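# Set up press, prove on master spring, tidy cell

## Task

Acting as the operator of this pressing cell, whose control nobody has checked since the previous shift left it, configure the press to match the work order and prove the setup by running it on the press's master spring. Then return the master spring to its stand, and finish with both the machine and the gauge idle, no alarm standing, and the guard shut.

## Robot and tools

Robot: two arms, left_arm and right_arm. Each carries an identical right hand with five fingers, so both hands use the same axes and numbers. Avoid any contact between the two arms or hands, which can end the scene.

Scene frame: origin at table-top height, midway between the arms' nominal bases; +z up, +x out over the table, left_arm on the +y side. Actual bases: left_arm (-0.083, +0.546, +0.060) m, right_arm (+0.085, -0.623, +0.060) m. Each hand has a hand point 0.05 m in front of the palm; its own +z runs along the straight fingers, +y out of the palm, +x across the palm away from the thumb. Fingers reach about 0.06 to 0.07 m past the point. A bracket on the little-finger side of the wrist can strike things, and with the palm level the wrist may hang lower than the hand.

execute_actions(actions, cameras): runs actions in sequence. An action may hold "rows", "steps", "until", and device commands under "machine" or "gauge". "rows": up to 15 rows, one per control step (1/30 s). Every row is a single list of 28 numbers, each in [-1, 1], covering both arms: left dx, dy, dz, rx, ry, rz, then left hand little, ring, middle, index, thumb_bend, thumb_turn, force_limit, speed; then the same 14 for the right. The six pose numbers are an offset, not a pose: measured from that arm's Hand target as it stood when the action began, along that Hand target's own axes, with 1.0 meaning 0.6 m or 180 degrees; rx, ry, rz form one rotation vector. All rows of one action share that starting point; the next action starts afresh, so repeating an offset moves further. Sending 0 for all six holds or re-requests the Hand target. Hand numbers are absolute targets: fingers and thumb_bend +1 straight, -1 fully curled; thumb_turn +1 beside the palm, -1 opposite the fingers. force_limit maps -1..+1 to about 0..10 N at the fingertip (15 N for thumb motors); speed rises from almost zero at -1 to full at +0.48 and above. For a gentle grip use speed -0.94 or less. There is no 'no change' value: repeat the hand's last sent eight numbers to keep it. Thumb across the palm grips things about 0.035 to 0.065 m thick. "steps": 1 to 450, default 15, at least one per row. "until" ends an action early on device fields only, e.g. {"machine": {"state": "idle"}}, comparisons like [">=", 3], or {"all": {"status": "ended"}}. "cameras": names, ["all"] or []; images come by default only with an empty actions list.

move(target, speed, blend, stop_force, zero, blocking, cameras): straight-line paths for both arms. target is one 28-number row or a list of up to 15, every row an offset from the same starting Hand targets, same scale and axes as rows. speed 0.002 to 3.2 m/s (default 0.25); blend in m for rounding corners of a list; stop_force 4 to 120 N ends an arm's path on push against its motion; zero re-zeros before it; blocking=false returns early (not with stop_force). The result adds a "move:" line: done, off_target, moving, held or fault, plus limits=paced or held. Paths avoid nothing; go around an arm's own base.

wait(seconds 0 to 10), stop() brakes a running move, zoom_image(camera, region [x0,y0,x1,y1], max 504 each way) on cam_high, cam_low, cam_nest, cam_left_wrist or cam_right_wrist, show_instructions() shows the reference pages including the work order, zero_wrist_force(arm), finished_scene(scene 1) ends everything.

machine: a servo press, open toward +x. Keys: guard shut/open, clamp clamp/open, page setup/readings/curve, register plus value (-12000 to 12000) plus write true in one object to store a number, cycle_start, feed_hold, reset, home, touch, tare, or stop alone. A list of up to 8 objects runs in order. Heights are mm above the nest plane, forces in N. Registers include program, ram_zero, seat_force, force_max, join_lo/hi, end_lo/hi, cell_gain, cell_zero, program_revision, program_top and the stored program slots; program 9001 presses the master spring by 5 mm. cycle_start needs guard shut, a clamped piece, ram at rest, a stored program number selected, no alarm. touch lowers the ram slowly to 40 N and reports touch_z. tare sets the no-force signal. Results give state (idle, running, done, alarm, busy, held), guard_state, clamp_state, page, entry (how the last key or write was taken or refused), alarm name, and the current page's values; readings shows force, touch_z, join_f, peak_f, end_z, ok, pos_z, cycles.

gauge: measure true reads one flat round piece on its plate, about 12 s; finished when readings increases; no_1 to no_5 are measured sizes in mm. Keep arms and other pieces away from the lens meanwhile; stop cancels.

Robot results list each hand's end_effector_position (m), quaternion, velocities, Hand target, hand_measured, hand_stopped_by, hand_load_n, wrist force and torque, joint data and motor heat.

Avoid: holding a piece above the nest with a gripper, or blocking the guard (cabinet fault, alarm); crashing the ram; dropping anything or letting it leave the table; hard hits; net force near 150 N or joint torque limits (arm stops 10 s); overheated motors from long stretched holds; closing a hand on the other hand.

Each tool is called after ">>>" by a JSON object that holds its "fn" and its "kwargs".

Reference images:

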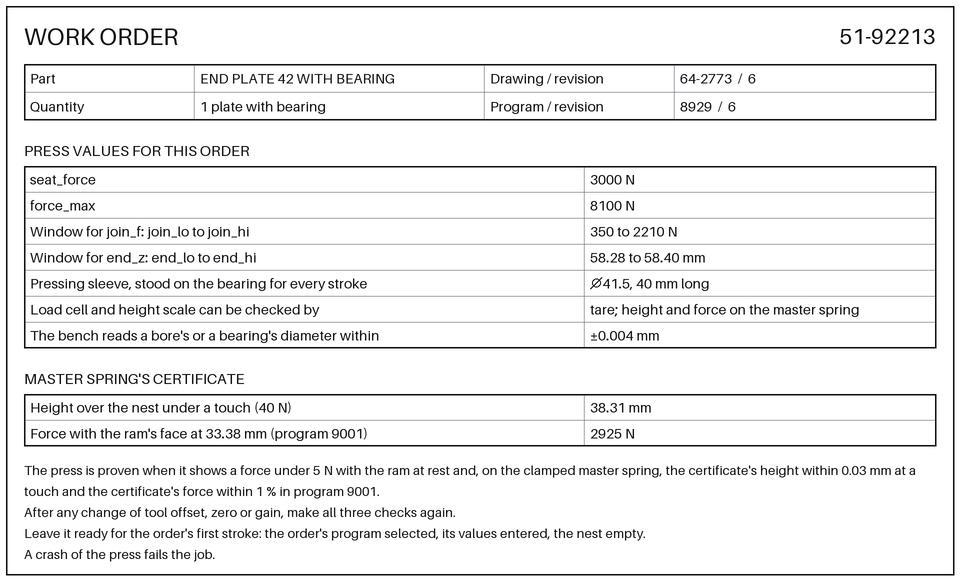

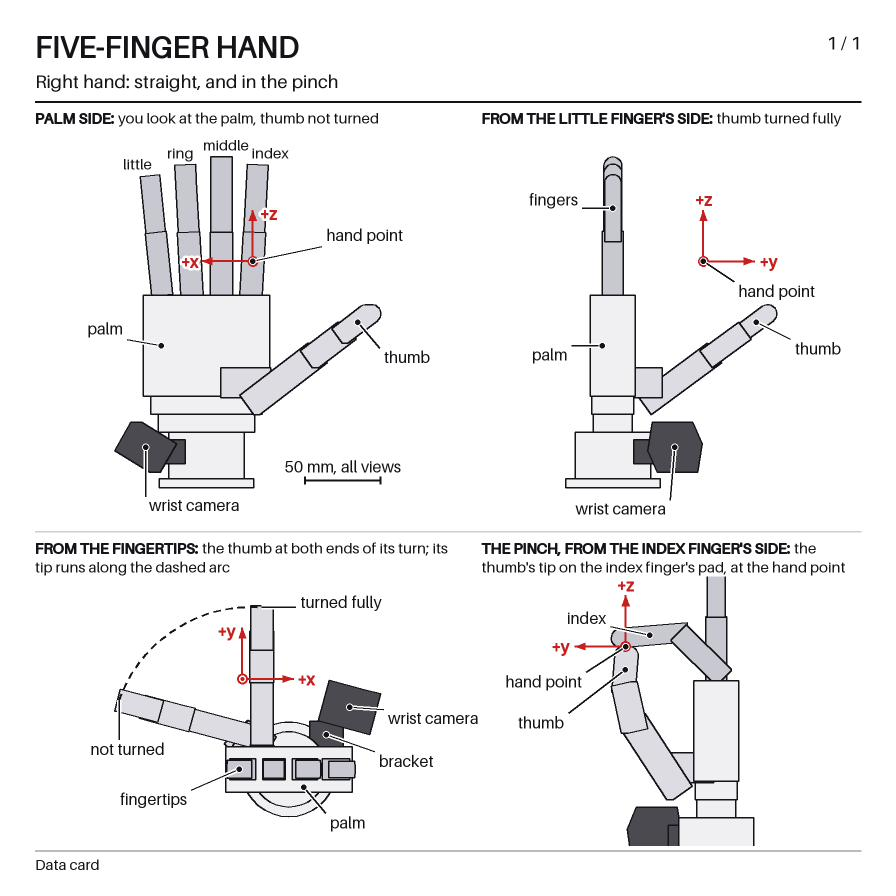

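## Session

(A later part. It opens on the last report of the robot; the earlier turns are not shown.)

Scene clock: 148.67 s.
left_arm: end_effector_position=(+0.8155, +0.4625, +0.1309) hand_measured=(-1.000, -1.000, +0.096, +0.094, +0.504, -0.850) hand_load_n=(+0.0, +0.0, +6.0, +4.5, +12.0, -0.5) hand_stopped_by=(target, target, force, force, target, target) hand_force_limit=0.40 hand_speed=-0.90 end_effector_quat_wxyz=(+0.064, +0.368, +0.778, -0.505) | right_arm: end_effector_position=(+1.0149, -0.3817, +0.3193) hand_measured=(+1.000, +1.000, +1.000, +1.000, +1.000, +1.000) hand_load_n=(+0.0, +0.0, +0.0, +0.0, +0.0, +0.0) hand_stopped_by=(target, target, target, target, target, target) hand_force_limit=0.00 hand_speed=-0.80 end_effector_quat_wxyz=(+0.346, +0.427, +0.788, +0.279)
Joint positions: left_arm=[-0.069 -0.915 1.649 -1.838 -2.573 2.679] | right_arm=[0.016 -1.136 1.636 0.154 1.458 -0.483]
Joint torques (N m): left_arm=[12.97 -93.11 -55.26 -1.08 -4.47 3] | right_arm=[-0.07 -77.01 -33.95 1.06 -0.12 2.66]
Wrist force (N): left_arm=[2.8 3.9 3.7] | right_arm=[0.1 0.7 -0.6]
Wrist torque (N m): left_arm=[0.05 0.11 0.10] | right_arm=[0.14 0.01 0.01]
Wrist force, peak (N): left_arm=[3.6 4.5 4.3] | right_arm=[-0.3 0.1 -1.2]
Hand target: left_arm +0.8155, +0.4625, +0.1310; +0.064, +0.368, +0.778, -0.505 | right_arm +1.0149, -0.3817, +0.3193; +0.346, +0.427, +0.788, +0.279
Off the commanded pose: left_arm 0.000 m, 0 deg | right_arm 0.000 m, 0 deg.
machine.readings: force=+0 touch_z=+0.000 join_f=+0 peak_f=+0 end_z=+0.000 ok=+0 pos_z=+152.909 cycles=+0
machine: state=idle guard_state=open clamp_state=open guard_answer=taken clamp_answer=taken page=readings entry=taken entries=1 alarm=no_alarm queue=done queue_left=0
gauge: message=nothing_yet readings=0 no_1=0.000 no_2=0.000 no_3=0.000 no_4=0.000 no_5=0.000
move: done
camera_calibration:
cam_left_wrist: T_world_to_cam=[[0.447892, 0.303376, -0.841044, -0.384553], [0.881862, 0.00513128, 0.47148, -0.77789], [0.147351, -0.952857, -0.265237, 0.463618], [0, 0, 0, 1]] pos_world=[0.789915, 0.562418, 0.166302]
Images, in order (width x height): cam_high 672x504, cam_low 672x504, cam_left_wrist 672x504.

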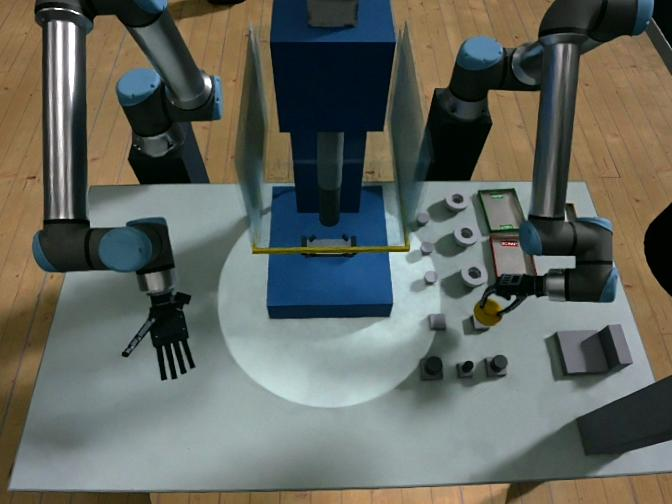

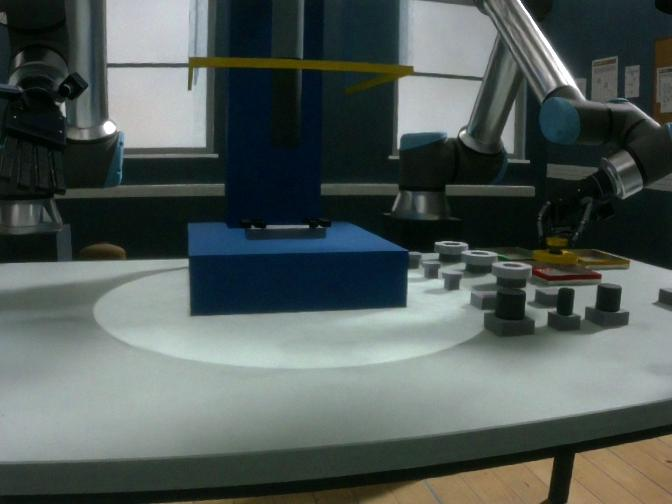

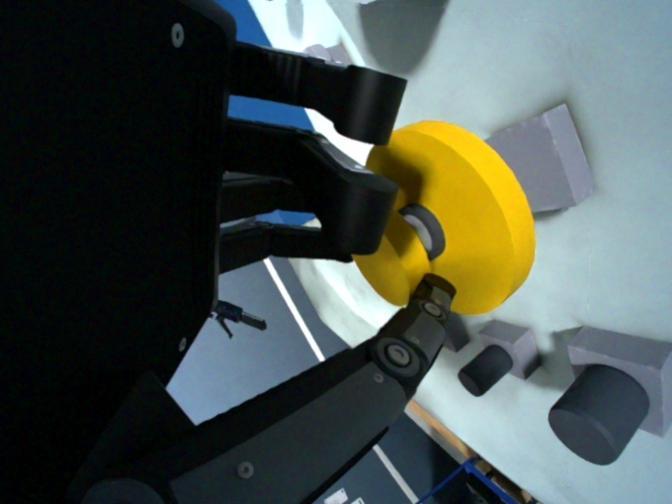

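>>> {"fn": "move", "kwargs": {"target": [-0.4157, -0.0558, 0.4575, -0.0172, 0.0077, 0.005, -1, -1, -0.15, -0.15, 0.5, -0.85, 0.4, -0.9, 0, 0, 0, 0, 0, 0, 1, 1, 1, 1, 1, 1, 0, -0.8], "speed": 0.12, "cameras": ["cam_high", "cam_low", "cam_left_wrist"]}}

>>> {"fn": "zoom_image", "kwargs": {"camera": "cam_low", "region": [360, 160, 560, 330]}}

Scene clock: 152.77 s.
left_arm: end_effector_position=(+0.8989, +0.0999, +0.1415) hand_measured=(-1.000, -1.000, +0.096, +0.094, +0.504, -0.850) hand_load_n=(+0.5, +0.0, +5.5, +5.0, +12.0, -0.5) hand_stopped_by=(target, target, force, force, target, target) hand_force_limit=0.40 hand_speed=-0.90 end_effector_quat_wxyz=(+0.068, +0.379, +0.789, -0.479) | right_arm: end_effector_position=(+1.0149, -0.3817, +0.3193) hand_measured=(+1.000, +1.000, +1.000, +1.000, +1.000, +1.000) hand_load_n=(+0.0, +0.0, +0.0, +0.0, -0.5, +0.0) hand_stopped_by=(target, target, target, target, target, target) hand_force_limit=0.00 hand_speed=-0.80 end_effector_quat_wxyz=(+0.346, +0.427, +0.788, +0.279)
Joint positions: left_arm=[-0.434 -0.759 1.461 -2.423 -2.574 1.983] | right_arm=[0.016 -1.136 1.636 0.154 1.458 -0.483]
Joint torques (N m): left_arm=[-17.84 -86.06 -57.38 -8.72 0.35 -1.93] | right_arm=[1.88 -77.17 -33.67 1.1 -0.21 2.88]
Wrist force (N): left_arm=[3.4 3.7 4.4] | right_arm=[-0.7 0.0 -0.6]
Wrist torque (N m): left_arm=[0.05 0.01 0.14] | right_arm=[0.03 0.13 -0.05]
Wrist force, peak (N): left_arm=[4.2 4.5 4.1] | right_arm=[-0.4 0.7 -0.8]
Hand target: left_arm +0.8989, +0.0997, +0.1415; +0.068, +0.379, +0.789, -0.479 | right_arm +1.0149, -0.3817, +0.3193; +0.346, +0.427, +0.788, +0.279
Off the commanded pose: left_arm 0.000 m, 0 deg | right_arm 0.000 m, 0 deg.
machine.readings: force=+0 touch_z=+0.000 join_f=+0 peak_f=+0 end_z=+0.000 ok=+0 pos_z=+152.909 cycles=+0
machine: state=idle guard_state=open clamp_state=open guard_answer=taken clamp_answer=taken page=readings entry=taken entries=1 alarm=no_alarm queue=done queue_left=0
gauge: message=nothing_yet readings=0 no_1=0.000 no_2=0.000 no_3=0.000 no_4=0.000 no_5=0.000
move: done
camera_calibration:
cam_left_wrist: T_world_to_cam=[[0.477132, 0.3446, -0.808453, -0.337955], [0.864611, -0.019242, 0.502074, -0.840988], [0.157458, -0.938552, -0.307126, 0.104061], [0, 0, 0, 1]] pos_world=[0.871991, 0.197943, 0.180977]
Images, in order (width x height): cam_high 672x504, cam_low 672x504, cam_left_wrist 672x504.

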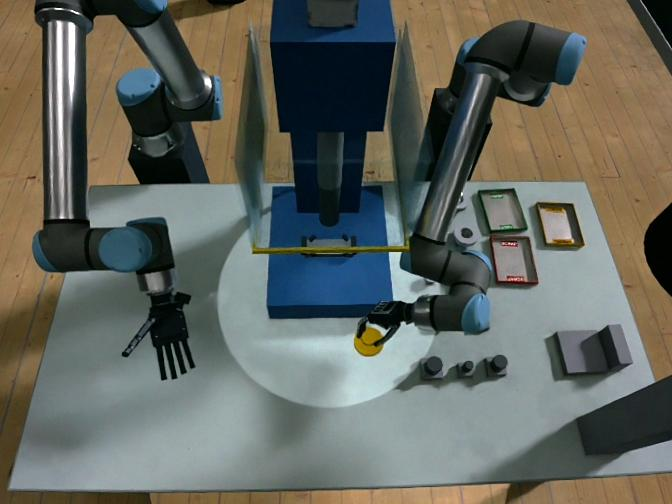

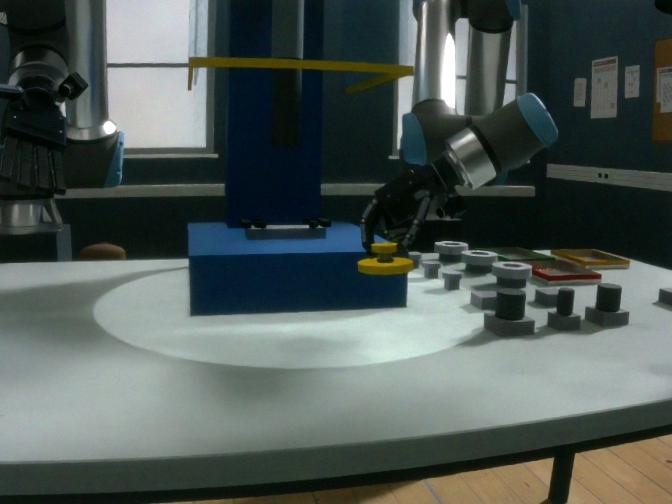

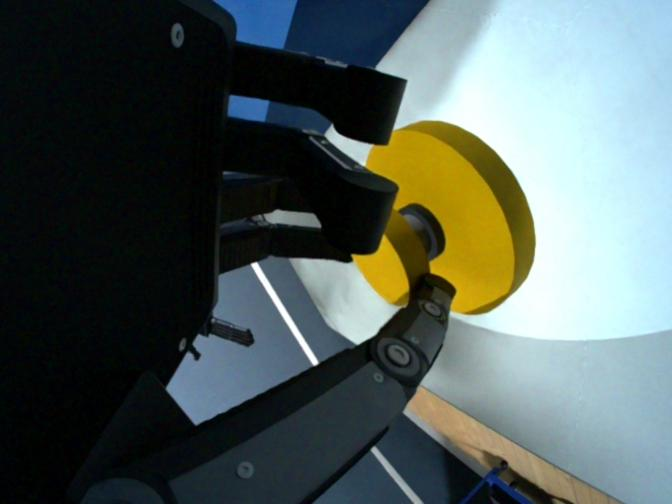

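Scaled by 2.520.

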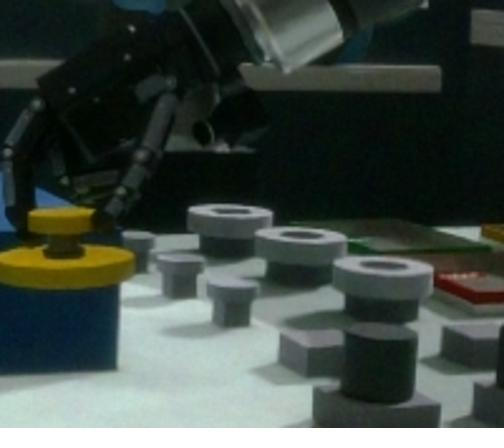

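>>> {"fn": "move", "kwargs": {"target": [0.0784, 0.1174, 0.0887, 0, 0, 0, -1, -1, -0.15, -0.15, 0.5, -0.85, 0.4, -0.9, 0, 0, 0, 0, 0, 0, 1, 1, 1, 1, 1, 1, 0, -0.8], "speed": 0.04, "stop_force": 5, "cameras": ["cam_high", "cam_low"]}}

>>> {"fn": "zoom_image", "kwargs": {"camera": "cam_low", "region": [340, 240, 440, 340]}}

>>> {"fn": "zoom_image", "kwargs": {"camera": "cam_high", "region": [335, 310, 405, 380]}}

Scene clock: 156.53 s.
left_arm: end_effector_position=(+0.8989, +0.0997, +0.0489) hand_measured=(-1.000, -1.000, +0.094, +0.094, +0.504, -0.850) hand_load_n=(+0.0, +0.0, +3.0, +6.0, +9.5, -2.0) hand_stopped_by=(target, target, force, force, target, target) hand_force_limit=0.40 hand_speed=-0.90 end_effector_quat_wxyz=(+0.069, +0.379, +0.789, -0.479) | right_arm: end_effector_position=(+1.0149, -0.3817, +0.3193) hand_measured=(+1.000, +1.000, +1.000, +1.000, +1.000, +1.000) hand_load_n=(+0.0, +0.0, +0.0, +0.0, +0.0, +0.0) hand_stopped_by=(target, target, target, target, target, target) hand_force_limit=0.00 hand_speed=-0.80 end_effector_quat_wxyz=(+0.346, +0.427, +0.788, +0.279)
Joint positions: left_arm=[-0.434 -0.655 1.462 -2.529 -2.574 1.983] | right_arm=[0.016 -1.136 1.636 0.154 1.458 -0.483]
Joint torques (N m): left_arm=[-15.62 -104.51 -26.5 -1.91 0.51 -1.1] | right_arm=[1.33 -76.96 -34.43 0.97 -0.19 2.61]
Wrist force (N): left_arm=[3.0 3.4 4.6] | right_arm=[-0.5 0.4 -0.5]
Wrist torque (N m): left_arm=[0.15 -0.01 0.13] | right_arm=[0.08 0.10 -0.03]
Wrist force, peak (N): left_arm=[-5.3 -11.6 -11.7] | right_arm=[-0.7 0.2 -0.9]
Hand target: left_arm +0.8990, +0.0997, +0.0489; +0.069, +0.379, +0.789, -0.479 (not the last commanded pose) | right_arm +1.0149, -0.3817, +0.3193; +0.346, +0.427, +0.788, +0.279
Off the commanded pose: left_arm 0.008 m, 0 deg | right_arm 0.000 m, 0 deg.
machine.readings: force=+0 touch_z=+0.000 join_f=+0 peak_f=+0 end_z=+0.000 ok=+0 pos_z=+152.909 cycles=+0
machine: state=idle guard_state=open clamp_state=open guard_answer=taken clamp_answer=taken page=readings entry=taken entries=1 alarm=no_alarm queue=done queue_left=0
gauge: message=nothing_yet readings=0 no_1=0.000 no_2=0.000 no_3=0.000 no_4=0.000 no_5=0.000
move: contact (left_arm)
Images, in order (width x height): cam_high 672x504, cam_low 672x504.

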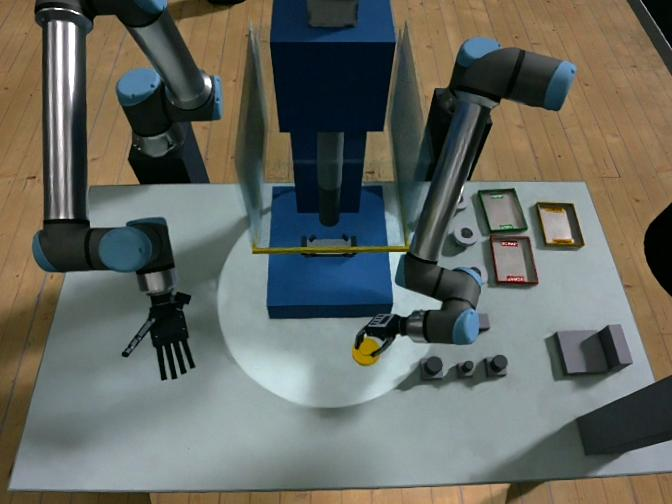

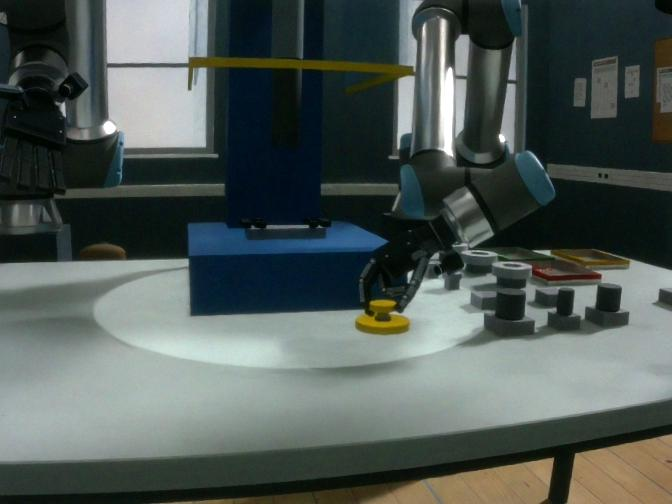

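Scaled by 5.040.

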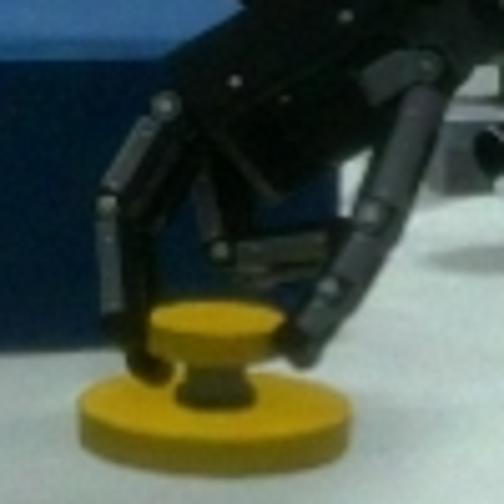

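Scaled by 7.200.

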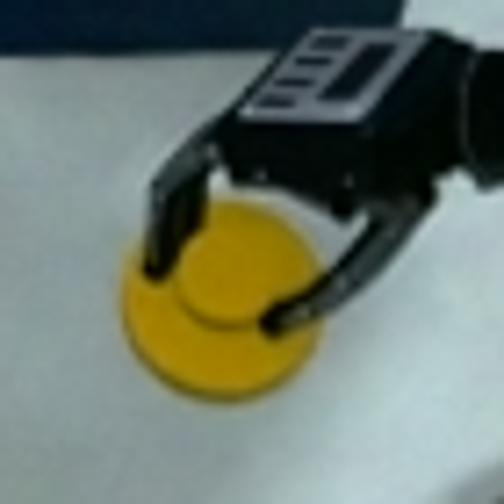

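>>> {"fn": "execute_actions", "kwargs": {"actions": [{"rows": [[0,0,0,0,0,0, -1, -1, 0.3, 0.3, 0.52, -0.85, 0.4, -0.8, 0, 0, 0, 0, 0, 0, 1, 1, 1, 1, 1, 1, 0, -0.8]], "steps": 30}, {"rows": [[0,0,0,0,0,0, -1, -1, 0.9, 0.9, 0.8, -0.85, 0.4, -0.2, 0, 0, 0, 0, 0, 0, 1, 1, 1, 1, 1, 1, 0, -0.8]], "steps": 30}], "cameras": ["cam_high", "cam_low"]}}

>>> {"fn": "zoom_image", "kwargs": {"camera": "cam_low", "region": [340, 240, 440, 340]}}

>>> {"fn": "zoom_image", "kwargs": {"camera": "cam_high", "region": [335, 310, 405, 380]}}

Scene clock: 158.90 s.
left_arm: end_effector_position=(+0.8989, +0.0997, +0.0489) hand_measured=(-1.000, -1.000, +0.900, +0.900, +0.800, -0.850) hand_load_n=(+0.0, +0.0, +0.0, +0.0, +0.0, +0.0) hand_stopped_by=(target, target, target, target, target, target) hand_force_limit=0.40 hand_speed=-0.20 end_effector_quat_wxyz=(+0.069, +0.379, +0.789, -0.479) | right_arm: end_effector_position=(+1.0149, -0.3817, +0.3193) hand_measured=(+1.000, +1.000, +1.000, +1.000, +1.000, +1.000) hand_load_n=(+0.0, +0.0, +0.0, +0.0, +0.0, +0.0) hand_stopped_by=(target, target, target, target, target, target) hand_force_limit=0.00 hand_speed=-0.80 end_effector_quat_wxyz=(+0.346, +0.427, +0.788, +0.279)
Joint positions: left_arm=[-0.434 -0.655 1.462 -2.529 -2.574 1.983] | right_arm=[0.016 -1.136 1.636 0.154 1.458 -0.483]
Joint torques (N m): left_arm=[-12.89 -83.57 -28.25 -2.23 0.19 1.58] | right_arm=[0.95 -76.44 -34.43 0.78 -0.14 2.63]
Wrist force (N): left_arm=[0.9 0.7 1.1] | right_arm=[0.1 0.3 -0.8]
Wrist torque (N m): left_arm=[0.20 0.02 0.19] | right_arm=[0.10 0.01 0.01]
Wrist force, peak (N): left_arm=[3.0 3.3 4.2] | right_arm=[-0.3 0.6 -0.9]
Hand target: left_arm +0.8990, +0.0997, +0.0489; +0.069, +0.379, +0.789, -0.479 | right_arm +1.0149, -0.3817, +0.3193; +0.346, +0.427, +0.788, +0.279
Off the commanded pose: left_arm 0.000 m, 0 deg | right_arm 0.000 m, 0 deg.
machine.readings: force=+0 touch_z=+0.000 join_f=+0 peak_f=+0 end_z=+0.000 ok=+0 pos_z=+152.909 cycles=+0
machine: state=idle guard_state=open clamp_state=open guard_answer=taken clamp_answer=taken page=readings entry=taken entries=1 alarm=no_alarm queue=done queue_left=0
gauge: message=nothing_yet readings=0 no_1=0.000 no_2=0.000 no_3=0.000 no_4=0.000 no_5=0.000
Images, in order (width x height): cam_high 672x504, cam_low 672x504.

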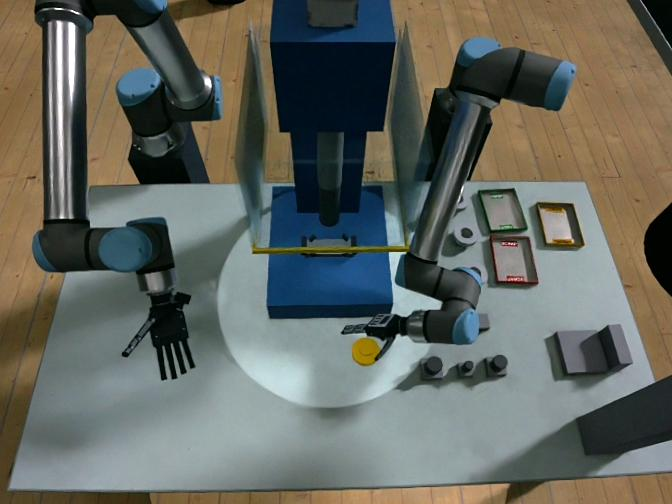

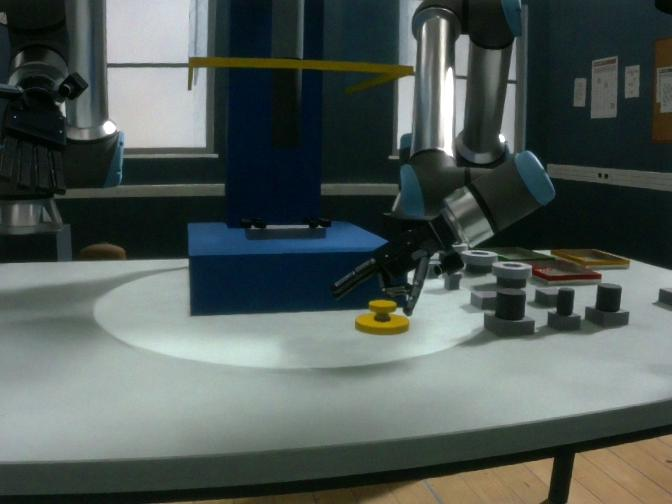

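Scaled by 5.040.

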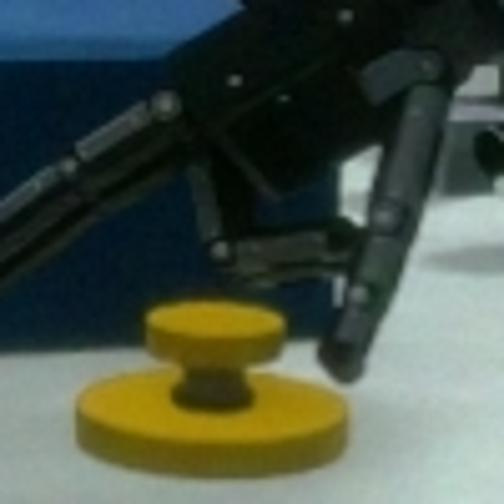

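Scaled by 7.200.

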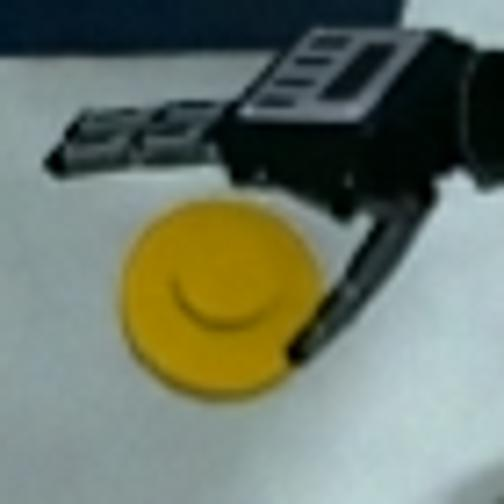

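>>> {"fn": "move", "kwargs": {"target": [[-0.0627, -0.0939, -0.071, 0, 0, 0, -1, -1, 0.9, 0.9, 0.8, -0.85, 0.4, -0.2, 0, 0, 0, 0, 0, 0, 1, 1, 1, 1, 1, 1, 0, -0.8],[0.4148, -0.13, -0.6962, 0, 0, 0, -1, -1, 0.9, 0.9, 0.8, -0.85, 0.4, -0.2, 0, 0, 0, 0, 0, 0, 1, 1, 1, 1, 1, 1, 0, -0.8]], "speed": [0.1, 0.35], "blend": 0.03, "cameras": ["cam_high", "cam_low", "cam_nest", "cam_right_wrist"]}}

>>> {"fn": "zoom_image", "kwargs": {"camera": "cam_high", "region": [440, 260, 520, 340]}}

>>> {"fn": "zoom_image", "kwargs": {"camera": "cam_high", "region": [335, 310, 405, 380]}}

Scene clock: 162.13 s.
left_arm: end_effector_position=(+0.7786, +0.5496, +0.2086) hand_measured=(-1.000, -1.000, +0.900, +0.900, +0.800, -0.850) hand_load_n=(+0.0, +0.0, +0.0, +0.0, +0.0, +0.0) hand_stopped_by=(target, target, target, target, target, target) hand_force_limit=0.40 hand_speed=-0.20 end_effector_quat_wxyz=(+0.069, +0.379, +0.789, -0.479) | right_arm: end_effector_position=(+1.0149, -0.3817, +0.3193) hand_measured=(+1.000, +1.000, +1.000, +1.000, +1.000, +1.000) hand_load_n=(+0.0, +0.0, +0.0, +0.0, +0.0, +0.0) hand_stopped_by=(target, target, target, target, target, target) hand_force_limit=0.00 hand_speed=-0.80 end_effector_quat_wxyz=(+0.346, +0.427, +0.788, +0.279)
Joint positions: left_arm=[0.02 -1.042 1.663 -1.682 -2.487 2.775] | right_arm=[0.016 -1.136 1.636 0.154 1.458 -0.483]
Joint torques (N m): left_arm=[17.36 -65.91 -54.65 0.35 1.93 2.68] | right_arm=[1.3 -77.32 -33.9 0.97 -0.13 2.72]
Wrist force (N): left_arm=[0.6 0.2 0.2] | right_arm=[-0.1 0.8 -0.6]
Wrist torque (N m): left_arm=[0.17 0.06 -0.14] | right_arm=[0.16 0.05 0.01]
Wrist force, peak (N): left_arm=[-1.4 -0.8 2.0] | right_arm=[0.1 1.0 -0.6]
Hand target: left_arm +0.7786, +0.5497, +0.2086; +0.069, +0.379, +0.789, -0.479 | right_arm +1.0149, -0.3817, +0.3193; +0.346, +0.427, +0.788, +0.279
Off the commanded pose: left_arm 0.000 m, 0 deg | right_arm 0.000 m, 0 deg.
machine.readings: force=+0 touch_z=+0.000 join_f=+0 peak_f=+0 end_z=+0.000 ok=+0 pos_z=+152.909 cycles=+0
machine: state=idle guard_state=open clamp_state=open guard_answer=taken clamp_answer=taken page=readings entry=taken entries=1 alarm=no_alarm queue=done queue_left=0
gauge: message=nothing_yet readings=0 no_1=0.000 no_2=0.000 no_3=0.000 no_4=0.000 no_5=0.000
move: done
Images, in order (width x height): cam_high 672x504, cam_low 672x504, cam_nest 672x504, cam_right_wrist 672x504.

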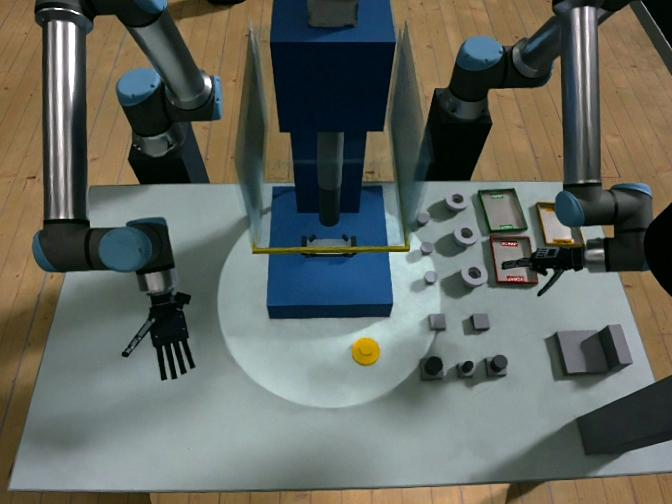

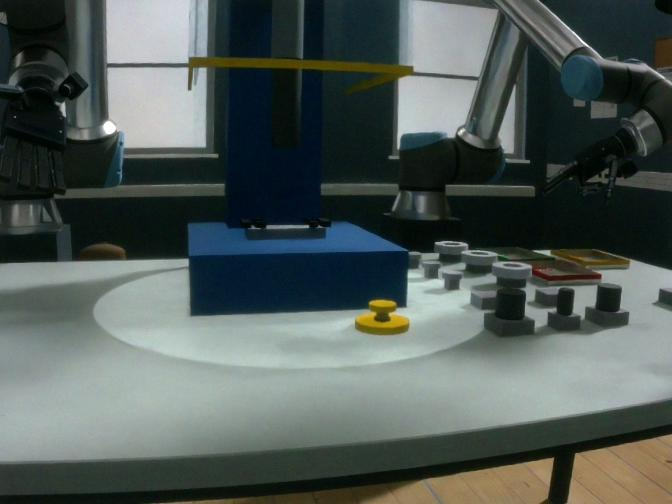

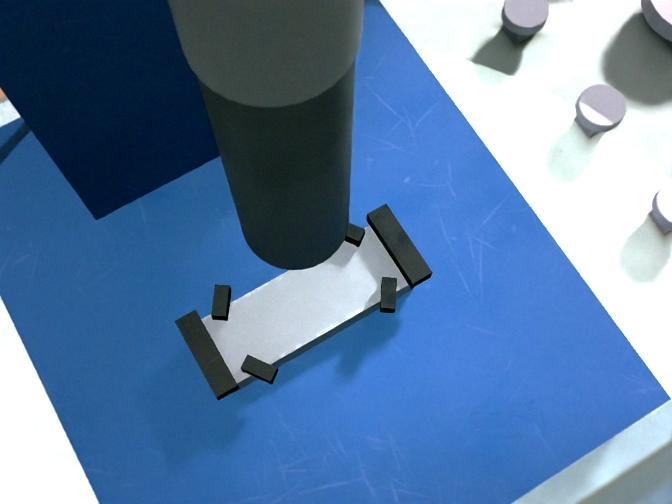

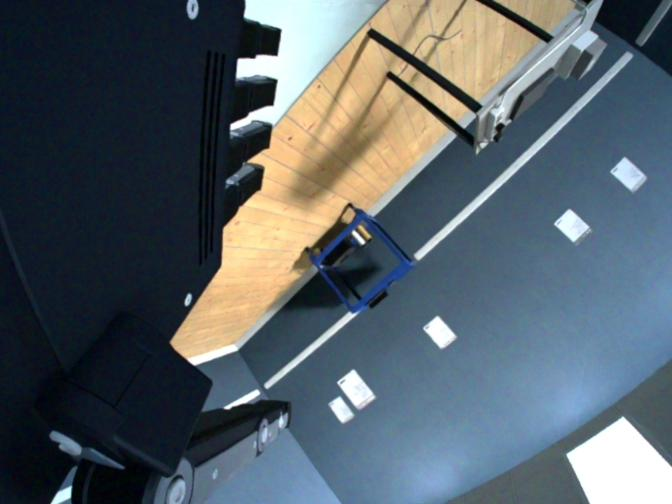

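Scaled by 6.300.

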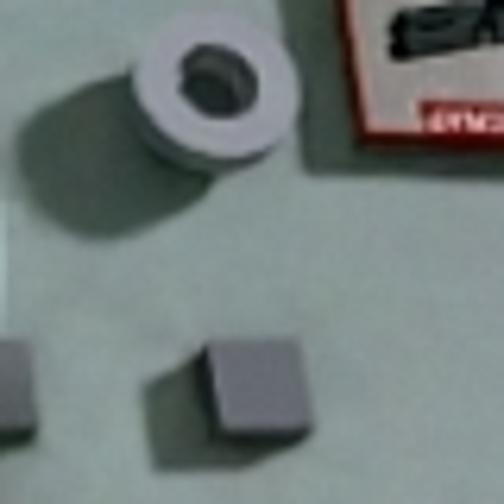

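Scaled by 7.200.

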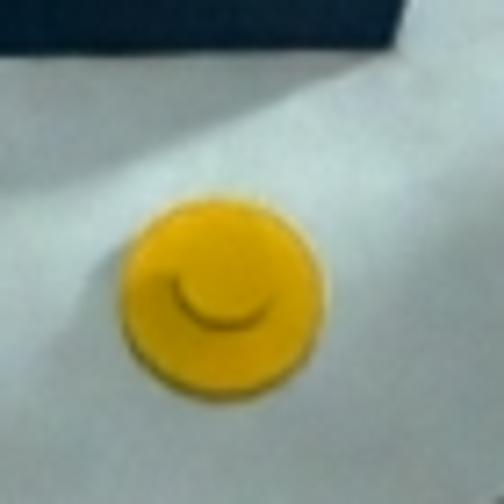

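>>> {"fn": "move", "kwargs": {"target": [0,0,0,0,0,0,-1,-1,0.9,0.9,0.8,-0.85,0.4,-0.2,-0.3315,-0.3215,-0.2843,0.0358,-0.0858,0.0707,1,1,1,1,1,1,0,-0.8], "speed": 0.35}}

>>> {"fn": "move", "kwargs": {"target": [[0,0,0,0,0,0,-1,-1,0.9,0.9,0.8,-0.85,0.4,-0.2,0.3182,0.1667,-0.185,-0.1389,0.2658,0,1,1,1,1,1,1,0,-0.8],[0,0,0,0,0,0,-1,-1,0.9,0.9,0.8,-0.85,0.4,-0.2,0.3578,0.1867,-0.628,-0.2932,0.5611,0,1,1,1,1,1,1,0,-0.8]], "speed": 0.4, "blend": 0.03, "cameras": ["cam_high"]}}

Scene clock: 165.33 s.
left_arm: end_effector_position=(+0.7786, +0.5497, +0.2086) hand_measured=(-1.000, -1.000, +0.900, +0.900, +0.800, -0.850) hand_load_n=(+0.0, +0.0, +0.0, +0.0, +0.0, +0.0) hand_stopped_by=(target, target, target, target, target, target) hand_force_limit=0.40 hand_speed=-0.20 end_effector_quat_wxyz=(+0.069, +0.379, +0.789, -0.479) | right_arm: end_effector_position=(+0.8677, -0.6708, +0.3419) hand_measured=(+1.000, +1.000, +1.000, +1.000, +1.000, +1.000) hand_load_n=(+0.0, +0.0, +0.0, +0.0, +0.0, +0.0) hand_stopped_by=(target, target, target, target, target, target) hand_force_limit=0.00 hand_speed=-0.80 end_effector_quat_wxyz=(+0.392, +0.563, +0.696, +0.211)
Joint positions: left_arm=[0.02 -1.042 1.663 -1.682 -2.487 2.775] | right_arm=[-0.347 -1.419 1.975 0.098 1.461 -0.48]
Joint torques (N m): left_arm=[17.35 -63.71 -53.85 0.2 1.88 2.88] | right_arm=[-14.77 -66.25 -24.85 3.63 -4.06 -2.3]
Wrist force (N): left_arm=[0.7 0.4 0.1] | right_arm=[-0.3 -0.5 0.2]
Wrist torque (N m): left_arm=[0.20 0.05 -0.13] | right_arm=[-0.09 0.05 -0.02]
Wrist force, peak (N): left_arm=[1.2 0.1 0.1] | right_arm=[-1.2 -0.4 -1.4]
Hand target: left_arm +0.7786, +0.5497, +0.2086; +0.069, +0.379, +0.789, -0.479 | right_arm +0.8676, -0.6709, +0.3420; +0.392, +0.563, +0.696, +0.211
Off the commanded pose: left_arm 0.000 m, 0 deg | right_arm 0.000 m, 0 deg.
machine.readings: force=+0 touch_z=+0.000 join_f=+0 peak_f=+0 end_z=+0.000 ok=+0 pos_z=+152.909 cycles=+0
machine: state=idle guard_state=open clamp_state=open guard_answer=taken clamp_answer=taken page=readings entry=taken entries=1 alarm=no_alarm queue=done queue_left=0
gauge: message=nothing_yet readings=0 no_1=0.000 no_2=0.000 no_3=0.000 no_4=0.000 no_5=0.000
move: done

Scene clock: 168.53 s.
left_arm: end_effector_position=(+0.7786, +0.5497, +0.2086) hand_measured=(-1.000, -1.000, +0.900, +0.900, +0.800, -0.850) hand_load_n=(+0.0, +0.0, +0.0, +0.0, +0.0, +0.0) hand_stopped_by=(target, target, target, target, target, target) hand_force_limit=0.40 hand_speed=-0.20 end_effector_quat_wxyz=(+0.069, +0.379, +0.789, -0.479) | right_arm: end_effector_position=(+0.6293, -0.3807, +0.5859) hand_measured=(+1.000, +1.000, +1.000, +1.000, +1.000, +1.000) hand_load_n=(+0.0, +0.0, +0.0, +0.5, +0.0, +0.5) hand_stopped_by=(target, target, target, target, target, target) hand_force_limit=0.00 hand_speed=-0.80 end_effector_quat_wxyz=(-0.085, -0.002, +0.589, +0.804)
Joint positions: left_arm=[0.02 -1.042 1.663 -1.682 -2.487 2.775] | right_arm=[-0.35 -1.421 1.977 0.097 -0.53 -0.481]
Joint torques (N m): left_arm=[16.85 -65.57 -54.2 0.12 1.97 2.66] | right_arm=[16.96 -29.63 -37.75 6.15 -5.08 -2.4]
Wrist force (N): left_arm=[0.9 0.4 0.1] | right_arm=[-0.2 -0.1 1.0]
Wrist torque (N m): left_arm=[0.20 0.01 -0.12] | right_arm=[0.00 -0.01 0.01]
Wrist force, peak (N): left_arm=[1.3 0.4 -0.1] | right_arm=[0.6 0.4 1.5]
Hand target: left_arm +0.7786, +0.5497, +0.2086; +0.069, +0.379, +0.789, -0.479 | right_arm +0.6293, -0.3807, +0.5860; -0.085, -0.002, +0.589, +0.804
Off the commanded pose: left_arm 0.000 m, 0 deg | right_arm 0.000 m, 0 deg.
machine.readings: force=+0 touch_z=+0.000 join_f=+0 peak_f=+0 end_z=+0.000 ok=+0 pos_z=+152.909 cycles=+0
machine: state=idle guard_state=open clamp_state=open guard_answer=taken clamp_answer=taken page=readings entry=taken entries=1 alarm=no_alarm queue=done queue_left=0
gauge: message=nothing_yet readings=0 no_1=0.000 no_2=0.000 no_3=0.000 no_4=0.000 no_5=0.000
move: done
Images, in order (width x height): cam_high 672x504.

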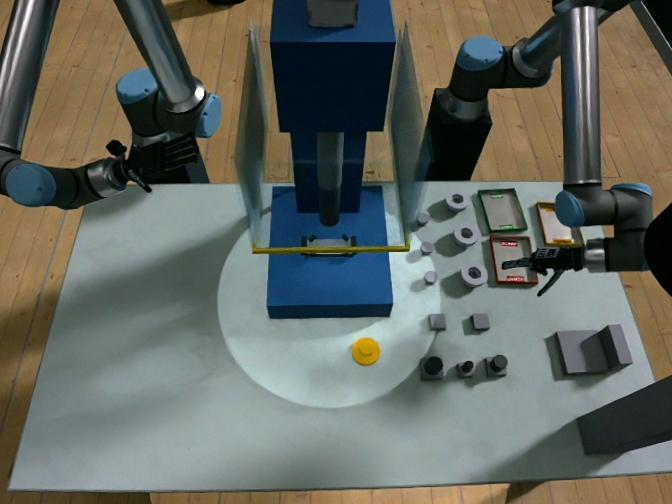

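>>> {"fn": "move", "kwargs": {"target": [[0,0,0,0,0,0,-1,-1,0.9,0.9,0.8,-0.85,0.4,-0.2,0.069,-0.3472,-0.0587,0.2252,0.117,-0.4313,1,1,1,1,1,1,0,-0.8],[0,0,0,0,0,0,-1,-1,0.9,0.9,0.8,-0.85,0.4,-0.2,-0.2437,-0.3805,-0.2308,0.4503,0.2341,-0.8625,-1,-1,0.9,0.9,0.8,-0.85,0,0]], "speed": 0.4, "blend": 0.03, "cameras": ["cam_high", "cam_low"]}}

Scene clock: 174.77 s.
left_arm: end_effector_position=(+0.7786, +0.5497, +0.2086) hand_measured=(-1.000, -1.000, +0.900, +0.900, +0.800, -0.850) hand_load_n=(+0.0, +0.0, +0.0, +0.0, +0.0, +0.0) hand_stopped_by=(target, target, target, target, target, target) hand_force_limit=0.40 hand_speed=-0.20 end_effector_quat_wxyz=(+0.069, +0.379, +0.789, -0.479) | right_arm: end_effector_position=(+0.7569, -0.4244, +0.3131) hand_measured=(-1.000, -1.000, +0.900, +0.900, +0.800, -0.850) hand_load_n=(+0.0, +0.0, +0.0, +0.0, +0.0, +0.0) hand_stopped_by=(target, target, target, target, target, target) hand_force_limit=0.00 hand_speed=0.00 end_effector_quat_wxyz=(-0.556, +0.734, -0.339, +0.193)
Joint positions: left_arm=[0.02 -1.042 1.663 -1.682 -2.487 2.775] | right_arm=[-0.35 -1.355 2.371 -3.509 -0.533 -0.478]
Joint torques (N m): left_arm=[18.49 -65.54 -54.09 -0.09 1.92 2.63] | right_arm=[-9.83 -27.34 -18.33 -5.68 1.32 3.31]
Wrist force (N): left_arm=[0.7 0.2 -0.2] | right_arm=[-0.8 -1.2 -0.5]
Wrist torque (N m): left_arm=[0.20 0.05 -0.13] | right_arm=[-0.11 0.18 -0.35]
Wrist force, peak (N): left_arm=[0.6 0.7 0.8] | right_arm=[-0.7 -1.6 -1.0]
Hand target: left_arm +0.7786, +0.5497, +0.2086; +0.069, +0.379, +0.789, -0.479 | right_arm +0.7569, -0.4244, +0.3131; -0.556, +0.734, -0.339, +0.193
Off the commanded pose: left_arm 0.000 m, 0 deg | right_arm 0.000 m, 0 deg.
machine.readings: force=+0 touch_z=+0.000 join_f=+0 peak_f=+0 end_z=+0.000 ok=+0 pos_z=+152.909 cycles=+0
machine: state=idle guard_state=open clamp_state=open guard_answer=taken clamp_answer=taken page=readings entry=taken entries=1 alarm=no_alarm queue=done queue_left=0
gauge: message=nothing_yet readings=0 no_1=0.000 no_2=0.000 no_3=0.000 no_4=0.000 no_5=0.000
move: done
Images, in order (width x height): cam_high 672x504, cam_low 672x504.

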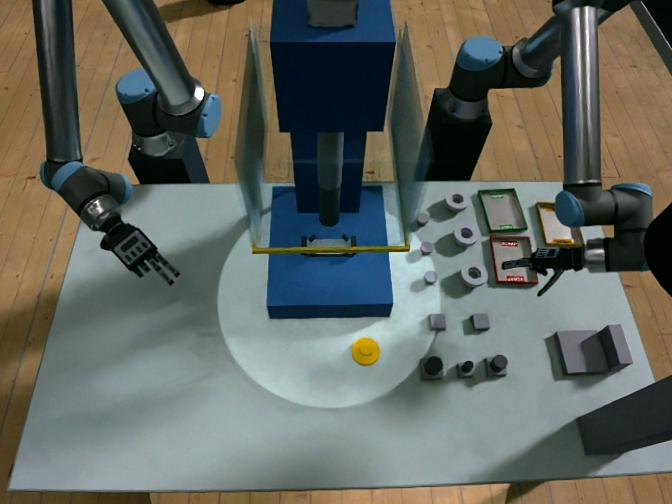

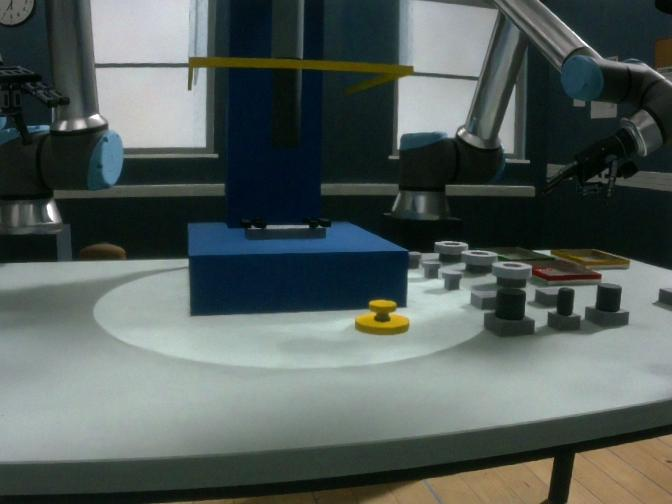

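>>> {"fn": "move", "kwargs": {"target": [[0,0,0,0,0,0,-1,-1,0.9,0.9,0.8,-0.85,0.4,-0.2,-0.1142,0.0793,0.5663,-0.0993,-0.106,0.0889,-1,-1,0.9,0.9,0.8,-0.85,0,0],[0,0,0,0,0,0,-1,-1,0.9,0.9,0.8,-0.85,0.4,-0.2,-0.4107,0.1203,0.8557,-0.0993,-0.106,0.0889,-1,-1,0.8,0.8,0.5,-0.85,0,0]], "speed": 0.25, "blend": 0.03, "cameras": ["cam_high", "cam_low", "cam_right_wrist"]}}

>>> {"fn": "zoom_image", "kwargs": {"camera": "cam_low", "region": [320, 220, 440, 340]}}

>>> {"fn": "zoom_image", "kwargs": {"camera": "cam_high", "region": [325, 300, 405, 380]}}

Scene clock: 178.77 s.
left_arm: end_effector_position=(+0.7786, +0.5497, +0.2086) hand_measured=(-1.000, -1.000, +0.900, +0.900, +0.800, -0.850) hand_load_n=(+0.0, +0.0, +0.0, +0.0, +0.0, +0.0) hand_stopped_by=(target, target, target, target, target, target) hand_force_limit=0.40 hand_speed=-0.20 end_effector_quat_wxyz=(+0.069, +0.379, +0.789, -0.479) | right_arm: end_effector_position=(+0.9039, +0.0922, +0.1104) hand_measured=(-1.000, -1.000, +0.800, +0.800, +0.500, -0.850) hand_load_n=(+0.0, +0.0, +0.0, +0.0, +0.0, +0.0) hand_stopped_by=(target, target, target, target, target, target) hand_force_limit=0.00 hand_speed=0.00 end_effector_quat_wxyz=(-0.506, +0.778, -0.367, -0.064)
Joint positions: left_arm=[0.02 -1.042 1.663 -1.682 -2.487 2.775] | right_arm=[0.337 -0.663 1.538 -3.298 -0.816 0.026]
Joint torques (N m): left_arm=[17.27 -63.75 -53.93 -0.15 1.85 2.81] | right_arm=[16.65 -88.02 -35.65 -0.84 -3.05 3.44]
Wrist force (N): left_arm=[0.8 0.7 0.1] | right_arm=[-0.6 -0.8 -1.0]
Wrist torque (N m): left_arm=[0.24 0.03 -0.11] | right_arm=[-0.01 0.17 -0.26]
Wrist force, peak (N): left_arm=[0.8 0.9 0.6] | right_arm=[-0.8 -1.3 -1.9]
Hand target: left_arm +0.7786, +0.5497, +0.2086; +0.069, +0.379, +0.789, -0.479 | right_arm +0.9039, +0.0922, +0.1104; -0.506, +0.778, -0.367, -0.064
Off the commanded pose: left_arm 0.000 m, 0 deg | right_arm 0.000 m, 0 deg.
machine.readings: force=+0 touch_z=+0.000 join_f=+0 peak_f=+0 end_z=+0.000 ok=+0 pos_z=+152.909 cycles=+0
machine: state=idle guard_state=open clamp_state=open guard_answer=taken clamp_answer=taken page=readings entry=taken entries=1 alarm=no_alarm queue=done queue_left=0
gauge: message=nothing_yet readings=0 no_1=0.000 no_2=0.000 no_3=0.000 no_4=0.000 no_5=0.000
move: done
camera_calibration:
cam_right_wrist: T_world_to_cam=[[-0.414574, -0.285807, -0.863969, 0.506025], [-0.891456, -0.0632142, 0.448675, 0.758177], [-0.18285, 0.9562, -0.228577, 0.221034], [0, 0, 0, 1]] pos_world=[0.926082, -0.0187994, 0.147538]
Images, in order (width x height): cam_high 672x504, cam_low 672x504, cam_right_wrist 672x504.

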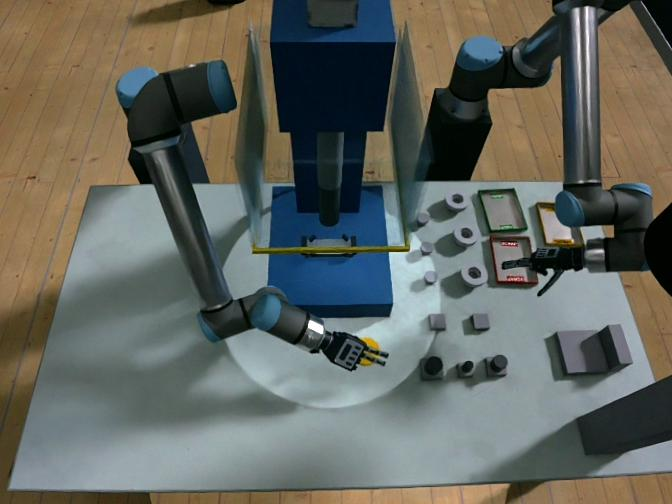

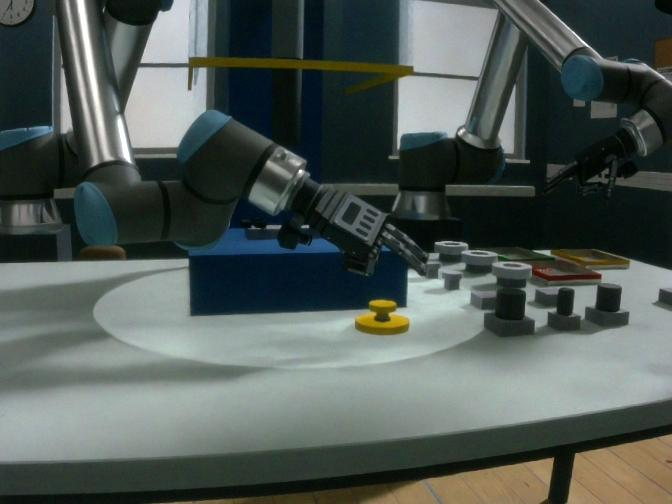

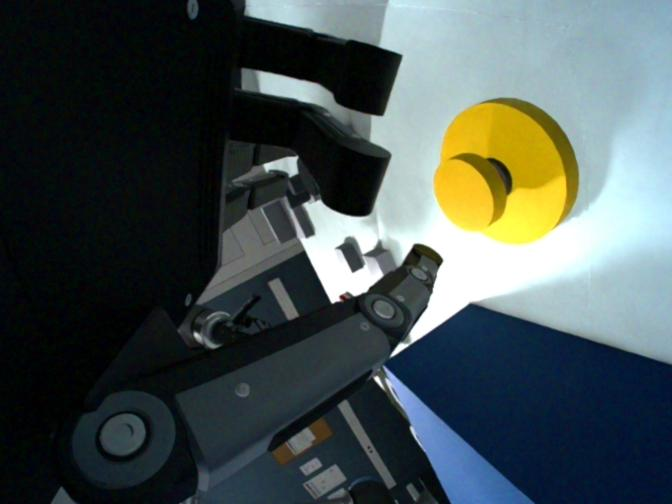

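Scaled by 4.200.

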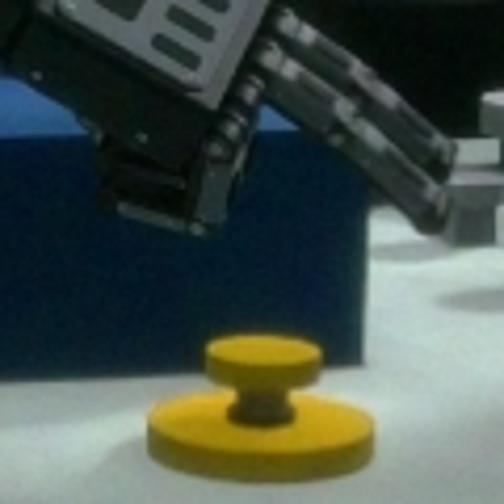

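Scaled by 6.300.

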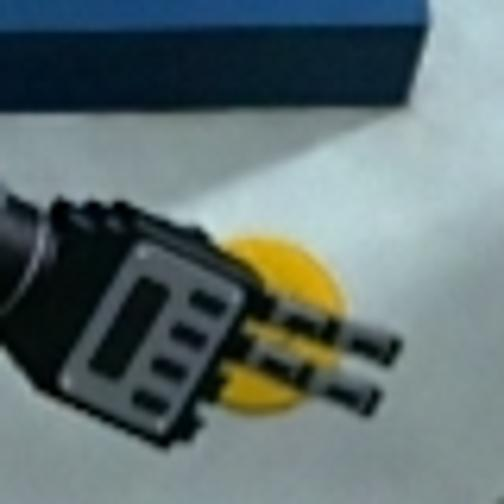

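>>> {"fn": "zoom_image", "kwargs": {"camera": "cam_right_wrist", "region": [400, 80, 600, 280]}}

Scaled by 2.520 from the camera's 672x504 image, which has a finer 960x720 frame.

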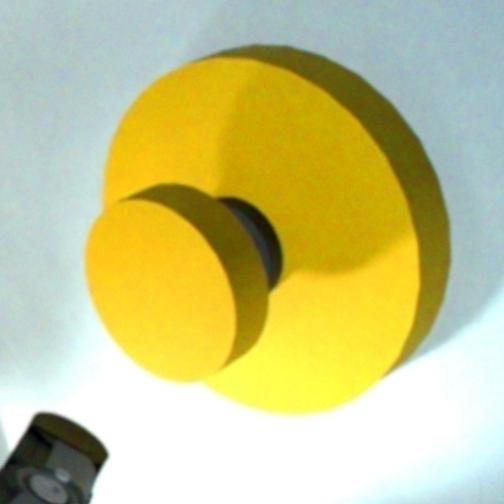

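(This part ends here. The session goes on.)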